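# Separate emitter holder from filter cube, stand both upright

## Task

Detach the emitter holder from the filter cube. Then set it upright on the table next to the remaining part of the cube, so that both pieces rest flat on the tabletop. The reference image named manual shows the intended result.

## Robot and tools

Robot: two arms, left_arm and right_arm, each with a six-joint chain and a parallel gripper. In the scene frame the origin sits at table height, halfway between the nominal arm bases. +z points up, +x points out over the table, and left_arm is on the +y side; image left and right do not follow these names. The calibrated bases are: left_arm at (-0.025, +0.355, +0.025) m with quat_wxyz (+1.000, 0, 0, -0.010), and right_arm at (+0.005, -0.335, +0.002) m with quat_wxyz (+1.000, 0, 0, -0.022). A camera stand is fixed behind the arms.

Frames: each arm reports its gripper position (metres), end_effector_quat_wxyz, velocities and wrist-camera poses in its own base frame. Fixed cameras and the table use the scene frame. Printed hand poses may be off by a few centimetres, more at long reach. The fingers point along the gripper's +z axis and close along its y axis. end_effector_position is the point between the pads, about 1 cm short of the tips.

Row layout: a single flat list of 14 plain numbers covers both arms, even when only one arm moves. It holds six joint angles and then the opening for left_arm, followed by the same seven values for right_arm. Joint order within each arm: wrist pitch, elbow, wrist yaw, wrist roll, shoulder, waist. Joint values are absolute target angles in radians, using the same convention as the Joint positions line. Elbow and wrist pitch have flipped signs in everything you send and read. The ranges below are in your numbers: wrist pitch -1.571 to 1.571, elbow -3.142 to 0.000, wrist yaw -1.571 to 1.571, wrist roll -2.094 to 2.094, shoulder 0.000 to 3.142, waist -2.618 to 3.054. True ends can differ by up to 0.059 rad. A target more than 0.059 rad beyond a range end, and farther out than the current angle, gets the call refused. If a joint is clipped at its real end, the result reports "joint sent to its limit". Opening is an absolute command from -1 (closed) to +1 (fully open). Apart from values near the ends, it sets the value grip_measured should read.

execute_actions: actions is a list of actions. Each action is a list of up to 15 rows, one row per 1/30 s step, and a short action repeats its final row until 15 steps have passed. cameras is a list of camera names, ["all"] or []. If omitted, you get images only when actions is empty. An empty actions list returns the full state plus images.

move: target is one 14-number row or a list of up to 15 rows of absolute joint goals, interpolated in joint space, so the gripper path bends. speed sets the peak speed of the joint with the farthest to travel, in rad/s (0.01 to 12.57, default 0.5). It can be one value or one per target. blend, in rad, rounds the corners at intermediate rows; 0 stops at each row. opening_speed ramps the finger command, in units per second on the -1..+1 scale, with a minimum of 0.2; use it when closing on fragile parts. grip_force caps the per-pad force in newtons (10 to 50), as one value or one per arm. It stays in effect, and lower values close more slowly. blocking=false returns after about 0.5 s while the motion continues, and a new move takes over from the current one. Finger changes in later rows take effect only once the arms come to rest at that row. The result adds a "move:" line reporting done, off_target, moving, held or fault, and possibly limits=held. Being done or off_target does not mean contact happened. Moves do not avoid obstacles or the other arm.

wait: seconds (0 to 10). Arms keep their last command, and a running move keeps going. stop: brings the running move to a halt, which needs some braking distance. zoom_image: camera (cam_head_left, cam_head_right, cam_high, cam_low, cam_left_wrist, cam_right_wrist) plus region [x0, y0, x1, y1] in image pixels, measured from the top-left, with each side at most 504. All images are 896x504. show_instructions: shows the reference pages and takes no arguments. finished_scene: scene is the current scene's number. It cannot be undone.

Reading results: Joint positions and Joint velocities give one block per arm in the joint order above, then the pad gap in metres (0.094 when fully open). Joint targets shows what the joints are being driven toward right now. To hold a resting joint still, send that value again. Tool commands shows the current finger commands. To leave a gripper as it is, repeat its command, because 0 is a real half-open command. grip_measured reads slightly wide with nothing held. On a firmly squeezed hard part it reads a few mm narrower than the part. grip_effort_nm is motor effort (negative means closing), not pad force. Joint torques include gravity, are positive toward larger angles, and numbers 2, 5 and 6 wrap at ±28 N m. A "joint command not followed" line means the clearance check changed some targets. Per step, each joint target is kept close to its measured angle, and targets that would jump the gripper more than 200 mm get scaled back.

Cautions: a loose object may occasionally be nudged by outside forces. Never drop parts, release them while they move, or let anything leave the table. Avoid fast impacts and hard pushes into the table or fixed objects. Keep the two grippers apart, and never close one on the other's fingers. Avoid strain on the wrist camera cables. Holding loads, staying stretched out or pushing toward unreachable poses heats motors. A MOTOR HOT line appears at 75 °C. At 90 °C that arm folds up and stops working, and at 100 °C it goes limp.

Each tool is called after ">>>" in YAML: its name, and indented under it one key for each argument.

Reference images:

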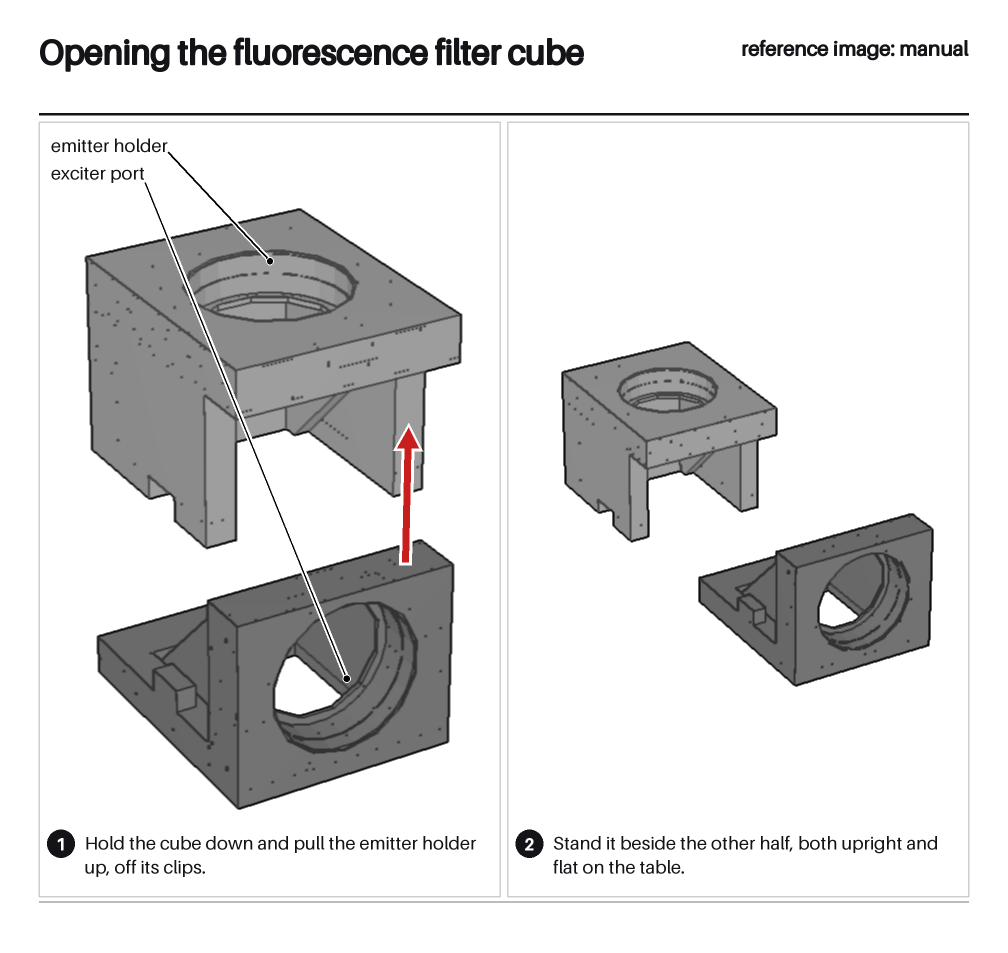

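## Session

>>> execute_actions:
  actions: []

Scene clock: 0.00 s.
left_arm: end_effector_position=(+0.3882, -0.0015, +0.3983) grip_measured=+1.000 grip_effort_nm=n/a end_effector_quat_wxyz=(+0.696, +0.000, +0.718, -0.010) | right_arm: end_effector_position=(+0.4113, -0.0020, +0.1383) grip_measured=+1.000 grip_effort_nm=n/a end_effector_quat_wxyz=(+0.613, +0.024, +0.787, -0.064)
Joint names: [wrist pitch, elbow, wrist yaw, wrist roll, shoulder, waist]
Joint positions: left_arm=[0.017 -1.05 0.016 -0.013 1.064 0.001 0.094] | right_arm=[-0.799 -0.433 0.215 -0.019 1.481 0.086 0.094]
Joint velocities: within noise
Joint torques (N m): no reading
Heat: left arm: 22 °C; right arm: 23 °C.
Joint targets: left_arm=[0.019 -1.059 0.016 -0.014 1.056 0.001] | right_arm=[-0.800 -0.441 0.217 -0.020 1.473 0.086]
Tool commands: left_gripper/opening=+1.0 right_gripper/opening=+1.0

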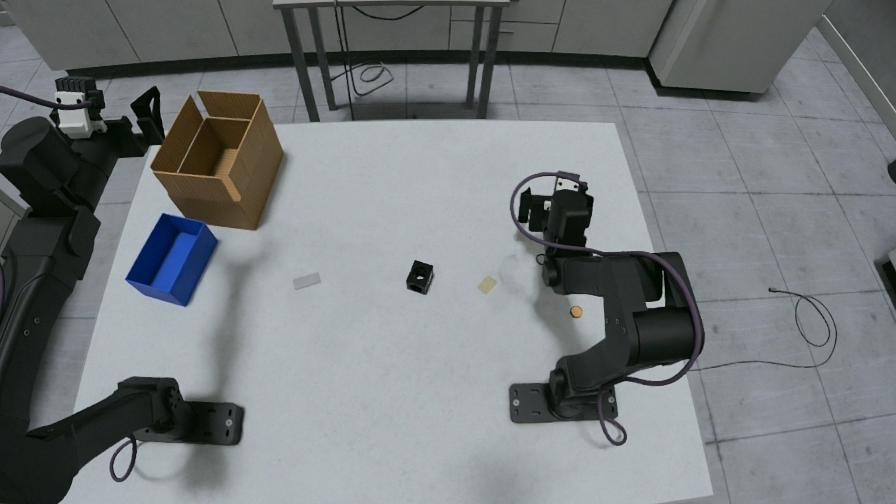

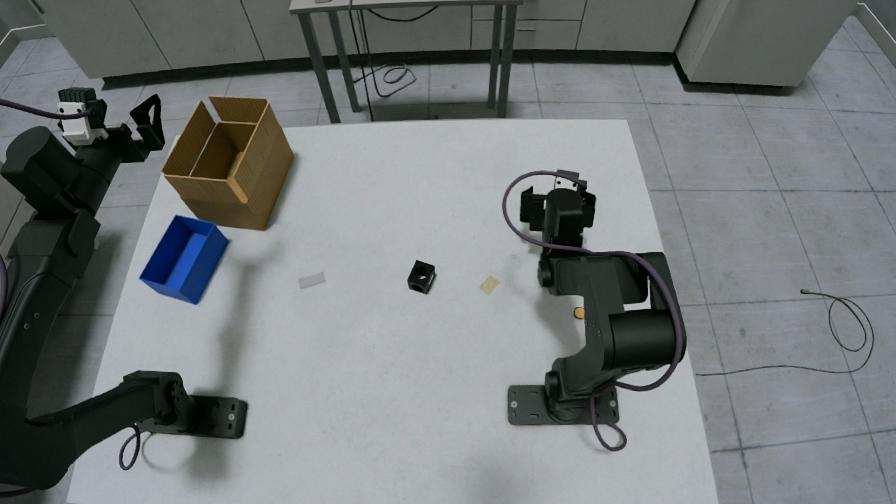

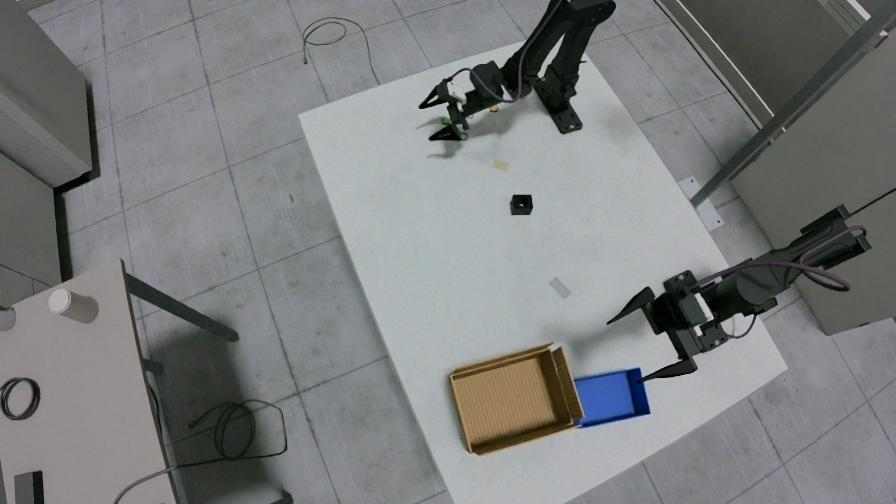

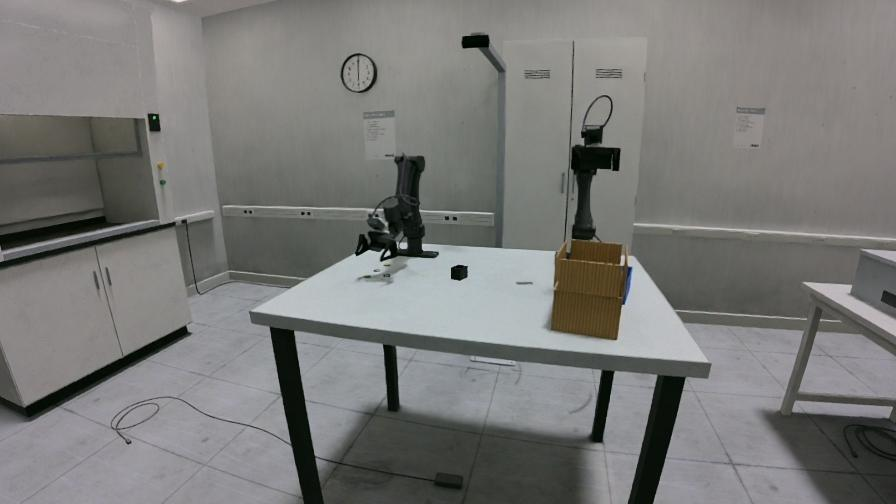

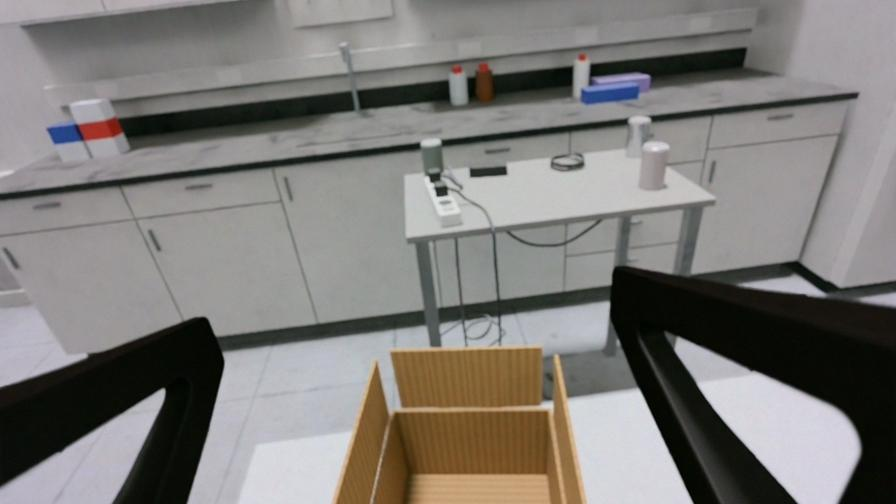

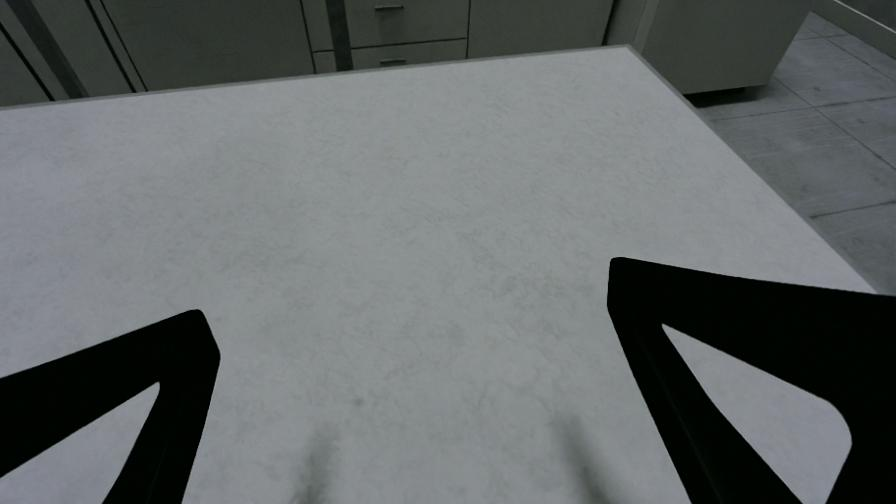

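>>> zoom_image:
  camera: "cam_head_left"
  region: [390, 245, 460, 305]

>>> zoom_image:
  camera: "cam_high"
  region: [490, 180, 550, 230]

>>> zoom_image:
  camera: "cam_low"
  region: [435, 255, 485, 290]

Scaled by 7.200 from the camera's 896x504 image, which has a finer 1280x720 frame.

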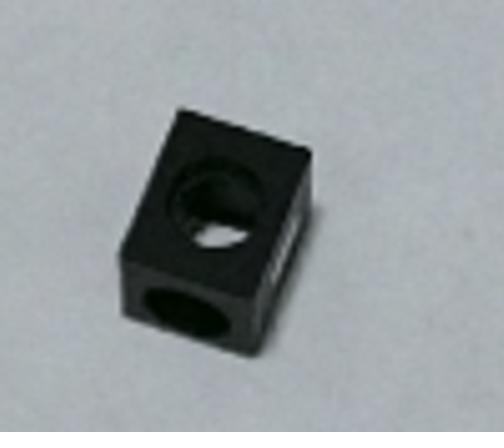

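Scaled by 8.400 from the camera's 896x504 image, which has a finer 1280x720 frame.

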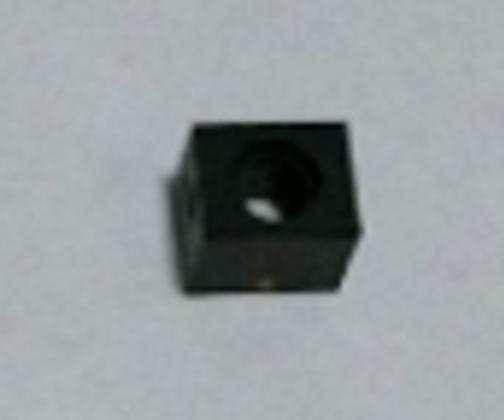

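Scaled by 10.080 from the camera's 896x504 image, which has a finer 1280x720 frame.

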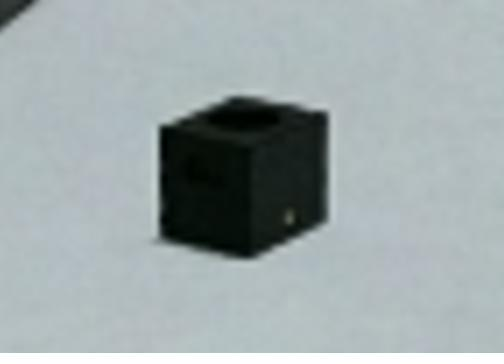

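>>> move:
  target: [0.99,-1.787,0,0,1.896,-0.967,1,-0.8,-0.441,0.217,-0.02,1.473,0.086,1]
  speed: 0.8
  cameras: ["cam_left_wrist","cam_high","cam_head_left"]

Scene clock: 7.13 s.
left_arm: end_effector_position=(+0.2620, -0.3844, +0.1746) grip_measured=+1.000 grip_effort_nm=0.05 end_effector_quat_wxyz=(+0.203, +0.453, +0.861, -0.111) | right_arm: end_effector_position=(+0.4112, -0.0020, +0.1382) grip_measured=+1.000 grip_effort_nm=0.01 end_effector_quat_wxyz=(+0.613, +0.024, +0.787, -0.064)
Joint names: [wrist pitch, elbow, wrist yaw, wrist roll, shoulder, waist]
Joint positions: left_arm=[0.978 -1.761 0.004 -0.005 1.886 -0.973 0.094] | right_arm=[-0.799 -0.433 0.215 -0.019 1.481 0.086 0.094]
Joint torques (N m): left_arm=[-1.12 -7.45 -0.08 0.04 -8.01 0.53] | right_arm=[-1.96 -6.38 0.05 -0.02 -5.61 -0.02]
Heat: left arm: 24 °C; right arm: 23 °C.
Joint targets: left_arm=[0.990 -1.787 0.000 0.000 1.896 -0.967] | right_arm=[-0.800 -0.441 0.217 -0.020 1.473 0.086]
move: done
Images, in order (width x height): cam_head_left 896x504, cam_high 896x504, cam_left_wrist 896x504.

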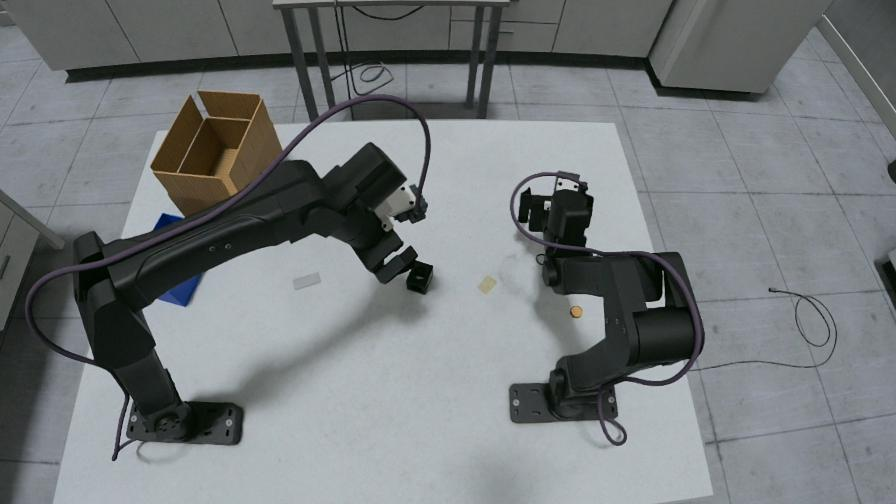

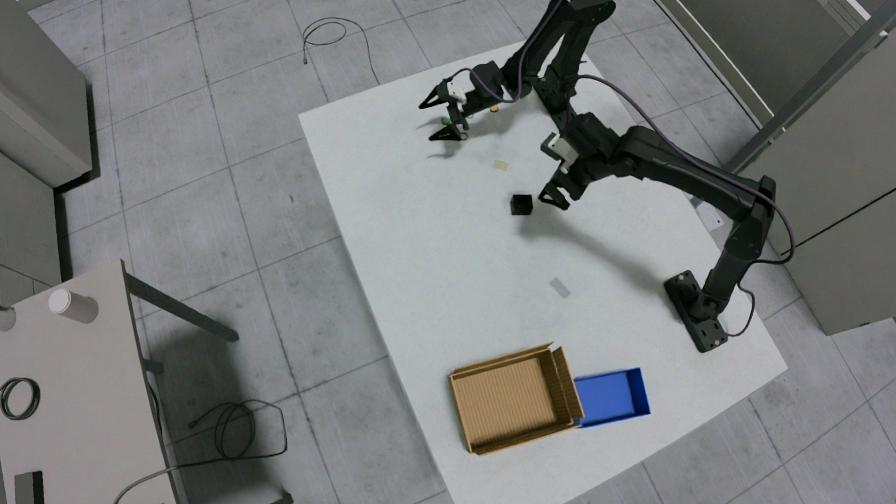

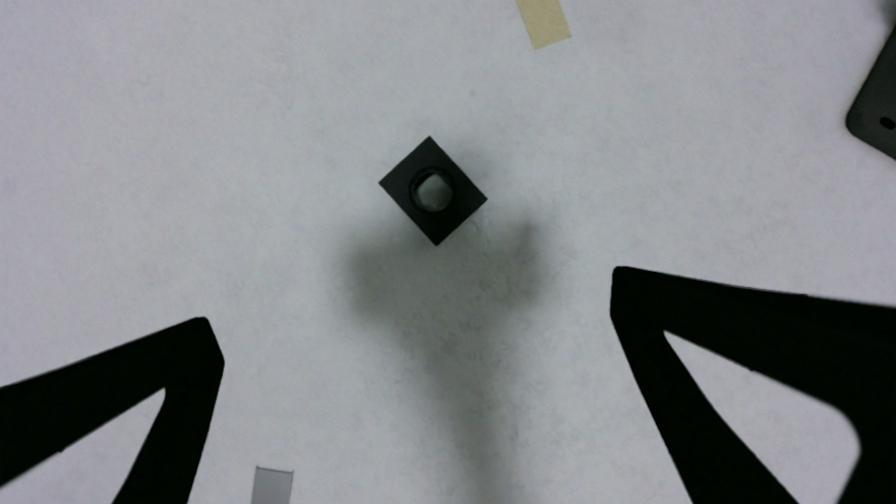

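>>> move:
  target:
    - [0.99,-1.787,0,0,1.6,-0.4,1,-0.8,-0.441,0.217,-0.02,1.473,0.086,1]
    - [0.99,-1.787,0,0,1.6,-0.4,1,1.348,-1.707,0,1.017,1.93,0.8165,1]
  speed: 0.9
  blend: 0.2
  cameras: ["cam_right_wrist","cam_head_left"]

Scene clock: 16.70 s.
left_arm: end_effector_position=(+0.4016, -0.1699, +0.2906) grip_measured=+1.000 grip_effort_nm=0.05 end_effector_quat_wxyz=(+0.352, +0.185, +0.915, -0.072) | right_arm: end_effector_position=(+0.2510, +0.2681, +0.1202) grip_measured=+1.000 grip_effort_nm=0.01 end_effector_quat_wxyz=(+0.008, +0.095, +0.995, +0.012)
Joint names: [wrist pitch, elbow, wrist yaw, wrist roll, shoulder, waist]
Joint positions: left_arm=[0.98 -1.768 -0.003 -0.004 1.625 -0.404 0.094] | right_arm=[1.314 -1.683 -0.002 1.006 1.91 0.815 0.094]
Joint torques (N m): left_arm=[-1.51 -6.78 0.01 0.02 -8.21 0.28] | right_arm=[0 -8.4 0 0.12 -7.68 0.09]
Heat: left arm: 24 °C; right arm: 24 °C.
Joint targets: left_arm=[0.990 -1.787 0.000 0.000 1.600 -0.400] | right_arm=[1.348 -1.707 0.000 1.017 1.930 0.816]
move: done
Images, in order (width x height): cam_head_left 896x504, cam_right_wrist 896x504.

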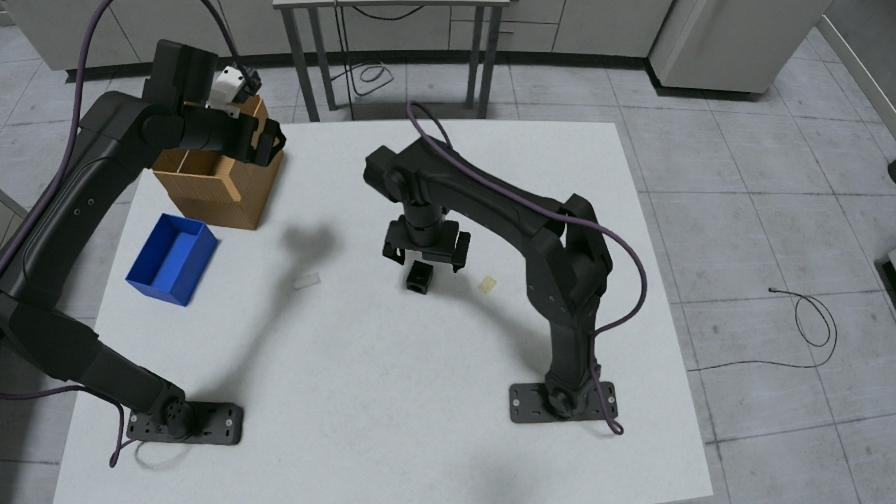

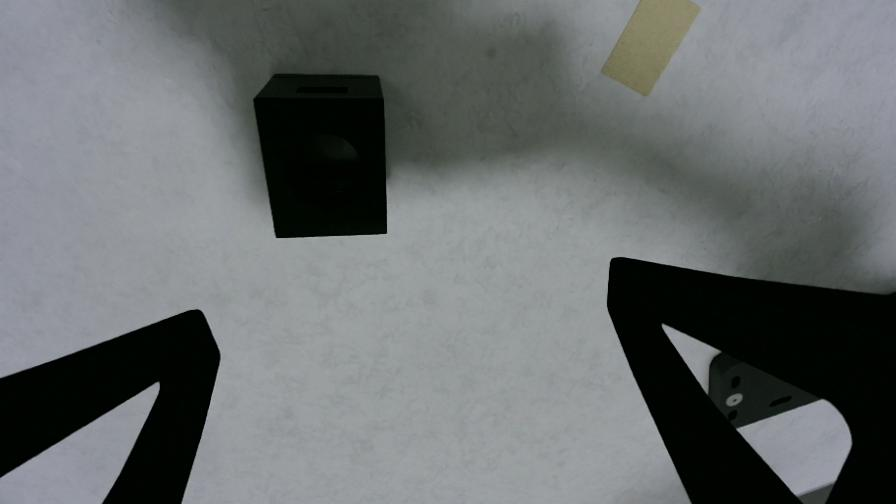

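>>> move:
  target: [0.99,-1.787,0,0,1.6,-0.4,1,1.19,-1.589,0,1.129,1.988,0.829,1]
  cameras: ["cam_right_wrist","cam_head_left","cam_low"]

>>> zoom_image:
  camera: "cam_head_left"
  region: [350, 200, 500, 310]

>>> zoom_image:
  camera: "cam_low"
  region: [410, 215, 510, 295]

Scene clock: 20.00 s.
left_arm: end_effector_position=(+0.4016, -0.1699, +0.2906) grip_measured=+1.000 grip_effort_nm=0.05 end_effector_quat_wxyz=(+0.352, +0.185, +0.915, -0.072) | right_arm: end_effector_position=(+0.2560, +0.2755, +0.0749) grip_measured=+1.000 grip_effort_nm=0.01 end_effector_quat_wxyz=(+0.002, +0.149, +0.989, +0.004)
Joint names: [wrist pitch, elbow, wrist yaw, wrist roll, shoulder, waist]
Joint positions: left_arm=[0.98 -1.768 -0.003 -0.004 1.625 -0.404 0.094] | right_arm=[1.18 -1.595 -0.002 1.117 1.977 0.818 0.094]
Joint torques (N m): left_arm=[-1.52 -6.72 0 0.03 -8.18 0.34] | right_arm=[-0.21 -5.27 0.03 0.09 -8.77 0.88]
Heat: left arm: 24 °C; right arm: 23 °C.
Joint targets: left_arm=[0.990 -1.787 0.000 0.000 1.600 -0.400] | right_arm=[1.190 -1.589 0.000 1.129 1.988 0.829]
move: done
Images, in order (width x height): cam_head_left 896x504, cam_low 896x504, cam_right_wrist 896x504.

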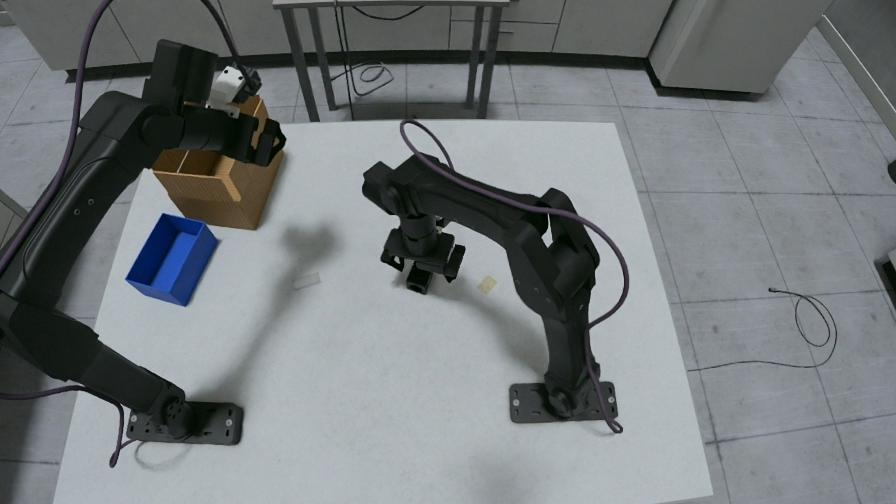

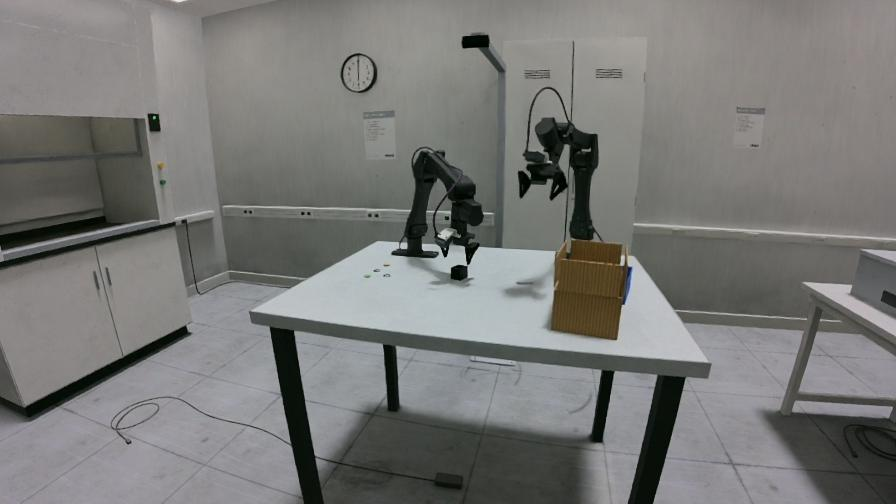

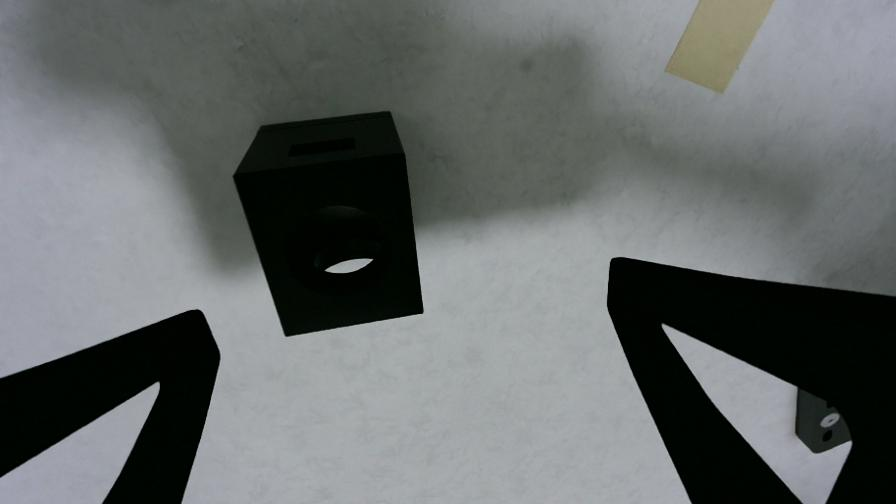

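Scaled by 3.360 from the camera's 896x504 image, which has a finer 1280x720 frame.

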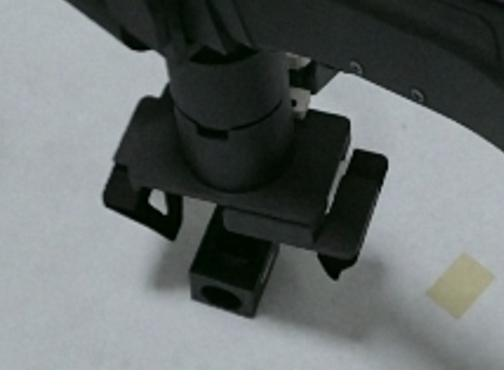

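Scaled by 5.040 from the camera's 896x504 image, which has a finer 1280x720 frame.

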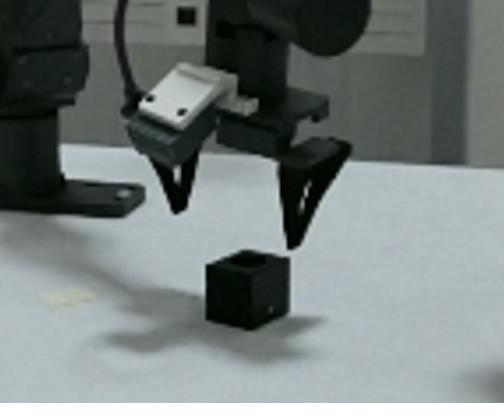

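>>> move:
  target: [0.99,-1.787,0,0,1.6,-0.4,1,1.241,-1.705,0,1.122,2.053,0.822,1]
  cameras: ["cam_right_wrist"]

Scene clock: 22.23 s.
left_arm: end_effector_position=(+0.4016, -0.1699, +0.2906) grip_measured=+1.000 grip_effort_nm=0.05 end_effector_quat_wxyz=(+0.352, +0.185, +0.915, -0.072) | right_arm: end_effector_position=(+0.2664, +0.2867, +0.0767) grip_measured=+1.000 grip_effort_nm=0.01 end_effector_quat_wxyz=(+0.003, +0.149, +0.989, +0.006)
Joint names: [wrist pitch, elbow, wrist yaw, wrist roll, shoulder, waist]
Joint positions: left_arm=[0.98 -1.768 -0.003 -0.004 1.625 -0.404 0.094] | right_arm=[1.206 -1.681 -0.002 1.118 2.032 0.818 0.094]
Joint torques (N m): left_arm=[-1.5 -6.83 0.01 0.03 -8.23 0.29] | right_arm=[0.04 -8.31 0.04 0.03 -8.54 0.31]
Heat: left arm: 24 °C; right arm: 23 °C.
Joint targets: left_arm=[0.990 -1.787 0.000 0.000 1.600 -0.400] | right_arm=[1.241 -1.705 0.000 1.122 2.053 0.822]
move: done
Images, in order (width x height): cam_right_wrist 896x504.

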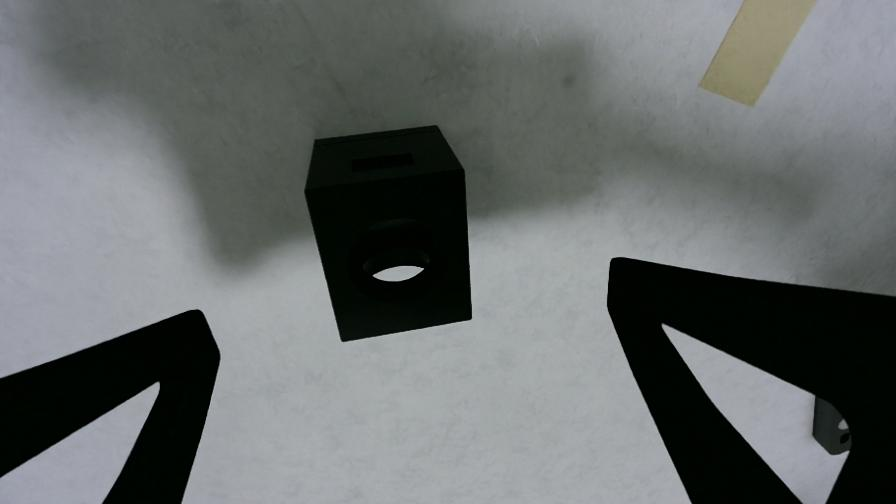

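>>> move:
  target: [0.99,-1.787,0,0,1.6,-0.4,1,1.064,-1.586,0,1.112,2.111,0.808,1]
  cameras: ["cam_right_wrist","cam_head_left","cam_low"]

>>> zoom_image:
  camera: "cam_low"
  region: [430, 235, 490, 290]

Scene clock: 23.93 s.
left_arm: end_effector_position=(+0.4016, -0.1699, +0.2906) grip_measured=+1.000 grip_effort_nm=0.05 end_effector_quat_wxyz=(+0.352, +0.185, +0.915, -0.072) | right_arm: end_effector_position=(+0.2713, +0.2920, +0.0297) grip_measured=+1.000 grip_effort_nm=0.01 end_effector_quat_wxyz=(+0.002, +0.147, +0.989, +0.005)
Joint names: [wrist pitch, elbow, wrist yaw, wrist roll, shoulder, waist]
Joint positions: left_arm=[0.98 -1.768 -0.003 -0.004 1.625 -0.404 0.094] | right_arm=[1.054 -1.592 -0.003 1.114 2.099 0.818 0.094]
Joint torques (N m): left_arm=[-1.51 -6.79 -0.01 0.03 -8.24 0.28] | right_arm=[-0.2 -5.19 0.03 -0.04 -9.55 -0.98]
Heat: left arm: 24 °C; right arm: 23 °C.
Joint targets: left_arm=[0.990 -1.787 0.000 0.000 1.600 -0.400] | right_arm=[1.064 -1.586 0.000 1.112 2.111 0.808]
move: done
Images, in order (width x height): cam_head_left 896x504, cam_low 896x504, cam_right_wrist 896x504.

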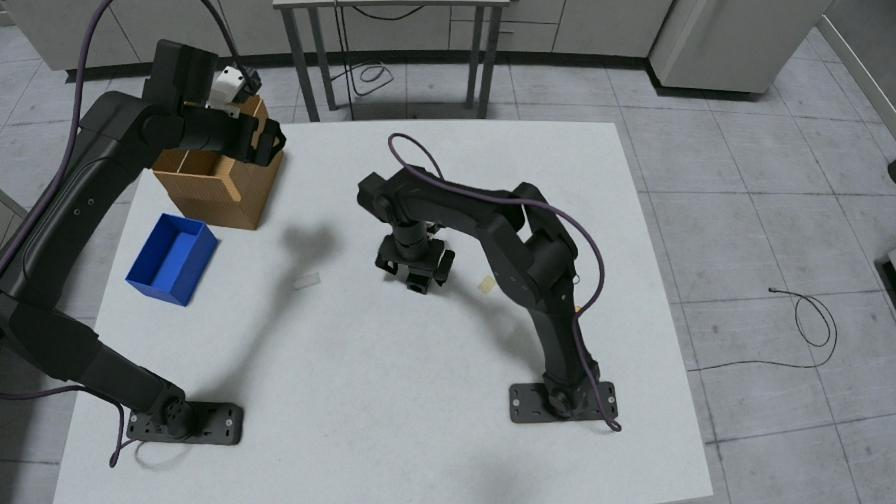

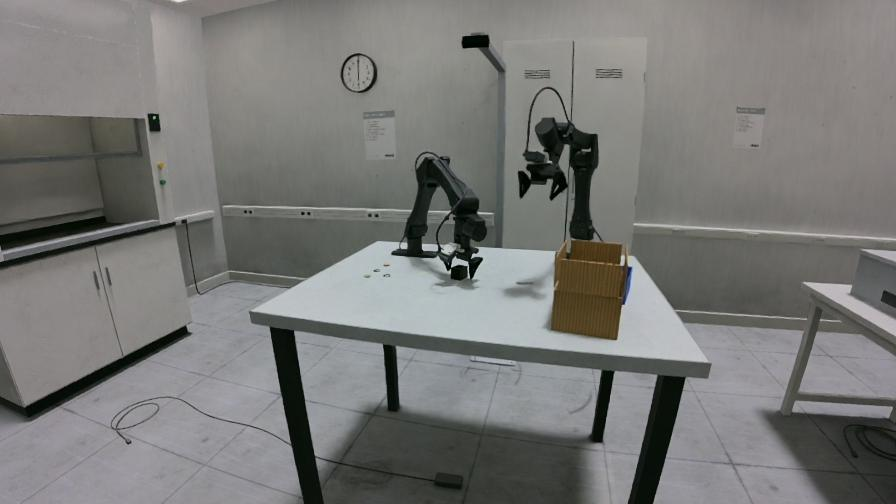

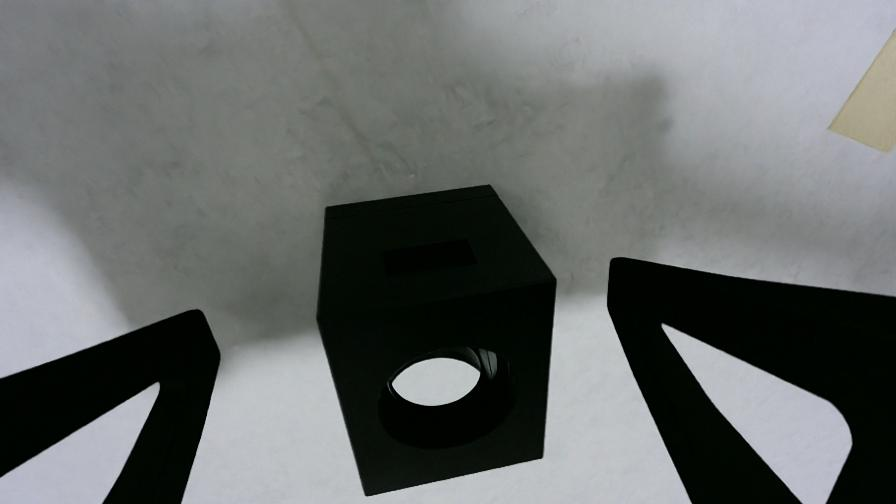

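Scaled by 8.400 from the camera's 896x504 image, which has a finer 1280x720 frame.

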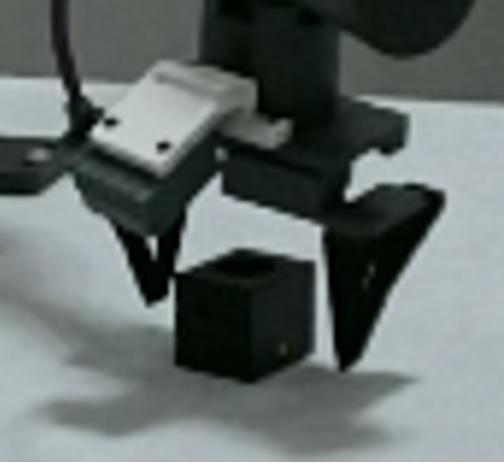

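>>> move:
  target: [0.99,-1.787,0,0,1.6,-0.4,1,1.064,-1.586,0,1.112,2.111,0.815,-0.4]
  opening_speed: 0.5
  cameras: ["cam_right_wrist","cam_low"]

Scene clock: 27.53 s.
left_arm: end_effector_position=(+0.4016, -0.1699, +0.2906) grip_measured=+1.000 grip_effort_nm=0.05 end_effector_quat_wxyz=(+0.352, +0.185, +0.915, -0.072) | right_arm: end_effector_position=(+0.2714, +0.2922, +0.0297) grip_measured=-0.139 grip_effort_nm=-1.02 end_effector_quat_wxyz=(+0.002, +0.147, +0.989, +0.005)
Joint names: [wrist pitch, elbow, wrist yaw, wrist roll, shoulder, waist]
Joint positions: left_arm=[0.98 -1.768 -0.003 -0.004 1.625 -0.404 0.094] | right_arm=[1.054 -1.592 -0.003 1.113 2.099 0.818 0.04]
Joint torques (N m): left_arm=[-1.51 -6.82 0 0 -8.2 0.32] | right_arm=[-0.2 -5.24 0.03 -0.04 -9.62 -0.31]
Heat: left arm: 25 °C; right arm: 23 °C.
Joint targets: left_arm=[0.990 -1.787 0.000 0.000 1.600 -0.400] | right_arm=[1.064 -1.586 0.000 1.112 2.111 0.815]
move: done
Images, in order (width x height): cam_low 896x504, cam_right_wrist 896x504.

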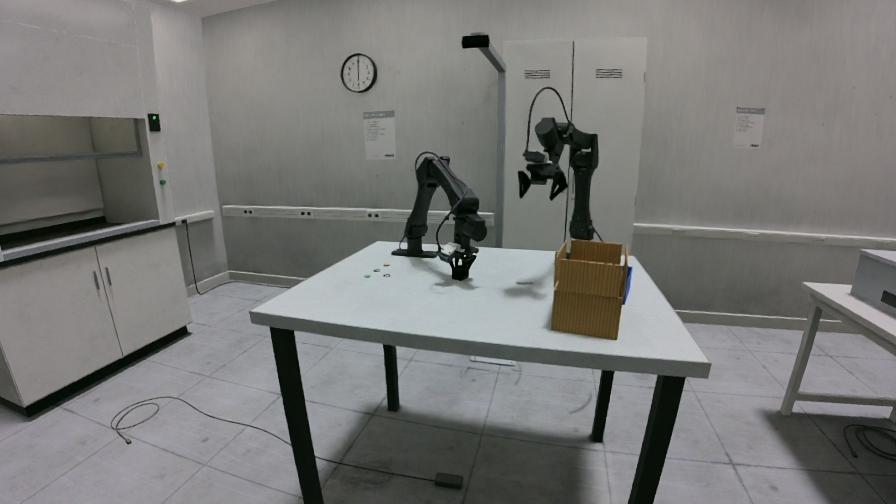

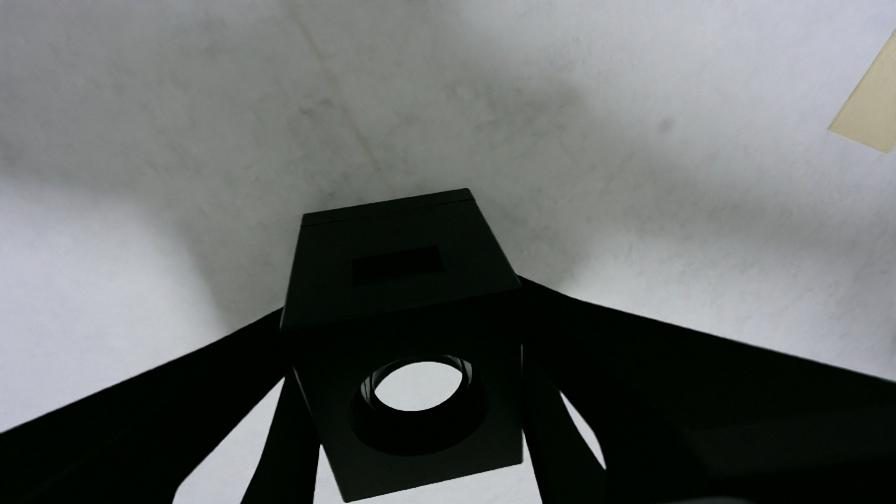

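>>> move:
  target:
    - [0.99,-1.787,0,0,1.6,-0.4,1,1.166,-1.666,0,1.112,2.089,0.815,-0.4]
    - [0.99,-1.787,0,0,1.6,-0.4,1,1.166,-1.666,0,1.696,2.089,0.815,-0.4]
    - [0.99,-1.787,0,0,1.6,-0.4,1,1.07,-1.592,0,1.696,2.109,0.815,-0.4]
  blend: [0.03,0.03,0]
  speed: [0.3,0.6,0.15]
  cameras: ["cam_right_wrist","cam_low","cam_head_left"]

>>> zoom_image:
  camera: "cam_head_left"
  region: [370, 220, 480, 310]

>>> zoom_image:
  camera: "cam_low"
  region: [430, 235, 490, 290]

Scene clock: 46.40 s.
left_arm: end_effector_position=(+0.4016, -0.1699, +0.2906) grip_measured=+1.000 grip_effort_nm=0.05 end_effector_quat_wxyz=(+0.352, +0.185, +0.915, -0.072) | right_arm: end_effector_position=(+0.2722, +0.2931, +0.0322) grip_measured=-0.140 grip_effort_nm=-1.02 end_effector_quat_wxyz=(+0.000, +0.419, +0.908, +0.007)
Joint names: [wrist pitch, elbow, wrist yaw, wrist roll, shoulder, waist]
Joint positions: left_arm=[0.98 -1.768 -0.003 -0.004 1.625 -0.404 0.094] | right_arm=[1.062 -1.602 -0.004 1.683 2.099 0.818 0.04]
Joint torques (N m): left_arm=[-1.49 -6.74 0 0.04 -8.16 0.35] | right_arm=[-0.21 -4.75 0.03 0.11 -9.77 -0.38]
Heat: left arm: 25 °C; right arm: 24 °C.
Joint targets: left_arm=[0.990 -1.787 0.000 0.000 1.600 -0.400] | right_arm=[1.070 -1.592 0.000 1.696 2.109 0.815]
move: done
Images, in order (width x height): cam_head_left 896x504, cam_low 896x504, cam_right_wrist 896x504.

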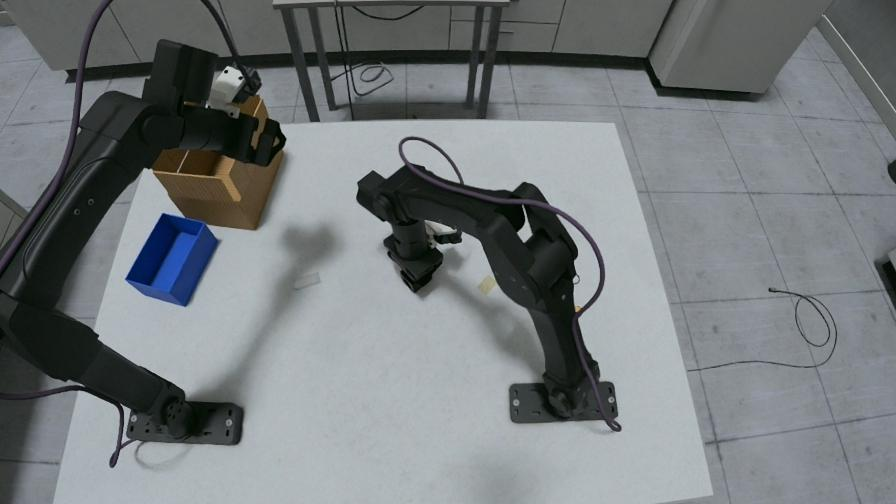

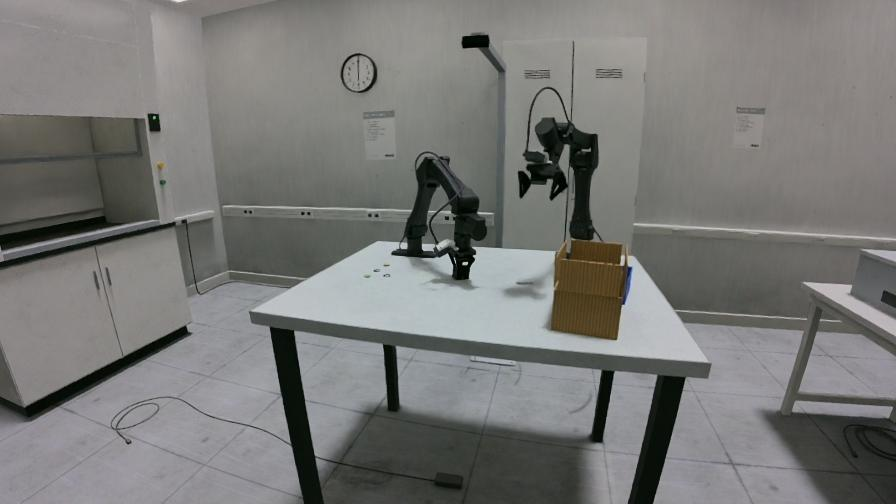

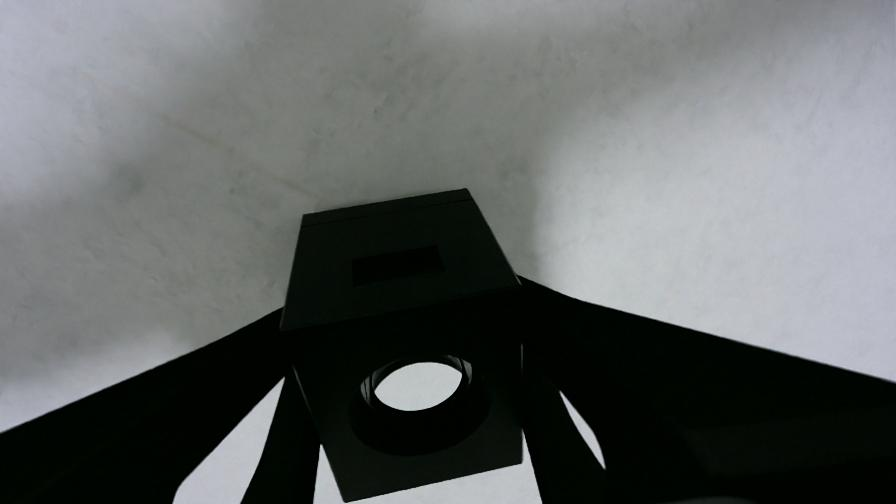

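Scaled by 4.582 from the camera's 896x504 image, which has a finer 1280x720 frame.

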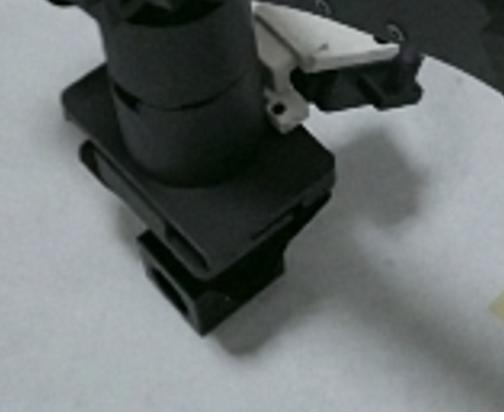

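Scaled by 8.400 from the camera's 896x504 image, which has a finer 1280x720 frame.

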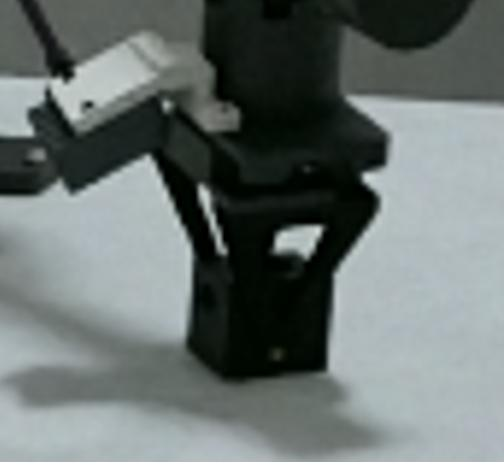

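>>> move:
  target: [-0.802,-0.411,0,0,1.713,-0.893,0.7,1.07,-1.592,0,1.696,2.109,0.815,-0.4]
  speed: 0.8
  cameras: ["cam_left_wrist","cam_head_left"]

Scene clock: 49.03 s.
left_arm: end_effector_position=(+0.3890, -0.2582, +0.1757) grip_measured=+0.701 grip_effort_nm=-0.03 end_effector_quat_wxyz=(+0.376, +0.265, +0.880, -0.114) | right_arm: end_effector_position=(+0.2722, +0.2931, +0.0322) grip_measured=-0.140 grip_effort_nm=-1.02 end_effector_quat_wxyz=(+0.000, +0.419, +0.908, +0.007)
Joint names: [wrist pitch, elbow, wrist yaw, wrist roll, shoulder, waist]
Joint positions: left_arm=[0.389 -1.257 -0.001 -0.004 1.63 -0.589 0.08] | right_arm=[1.062 -1.602 -0.004 1.683 2.099 0.818 0.04]
Joint torques (N m): left_arm=[-1.79 -6.41 -0.04 -0.03 -7.19 0.5] | right_arm=[-0.22 -4.82 0.04 0.11 -9.78 -0.34]
Heat: left arm: 26 °C; right arm: 24 °C.
Joint targets: left_arm=[0.383 -1.266 -0.003 -0.004 1.626 -0.583] | right_arm=[1.070 -1.592 0.000 1.696 2.109 0.815]
move: held (left_arm; a check stopped the path); limits=held; left_arm: the wrist pitch is farthest, 1.191 rad from its target
joint command not followed: on one or more control steps a check withheld the commanded joint targets of the left arm, and it was not sent them on those steps.
cause: the commanded joint targets, or the way to them, would bring a part of the robot too close to another arm (this arm's fingers and the right arm's wrist (the part past the wrist pitch), 15 mm apart when this arm was first held).
Images, in order (width x height): cam_head_left 896x504, cam_left_wrist 896x504.

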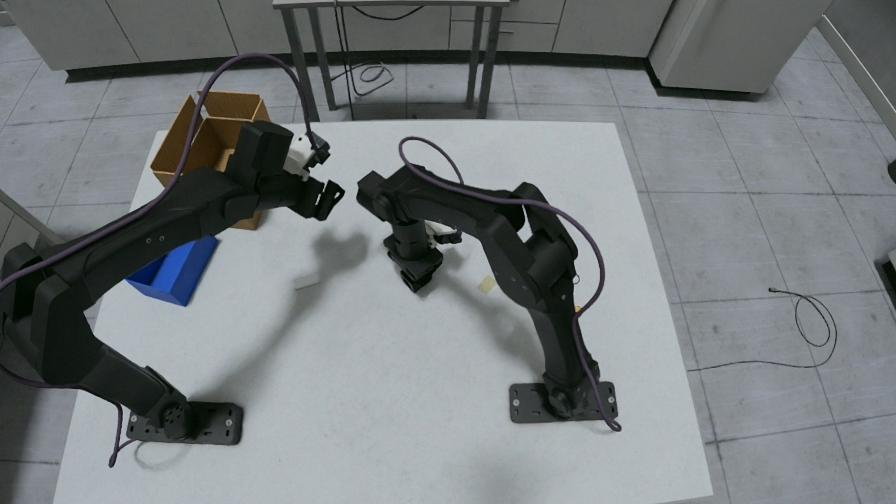

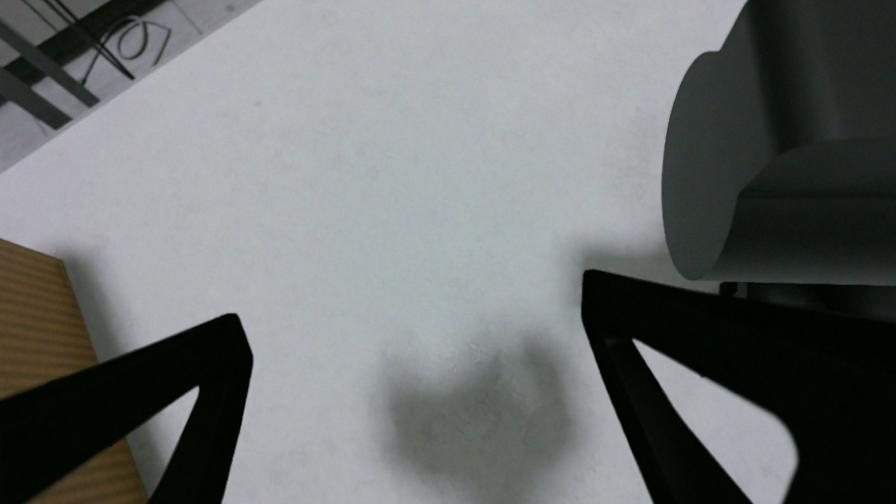

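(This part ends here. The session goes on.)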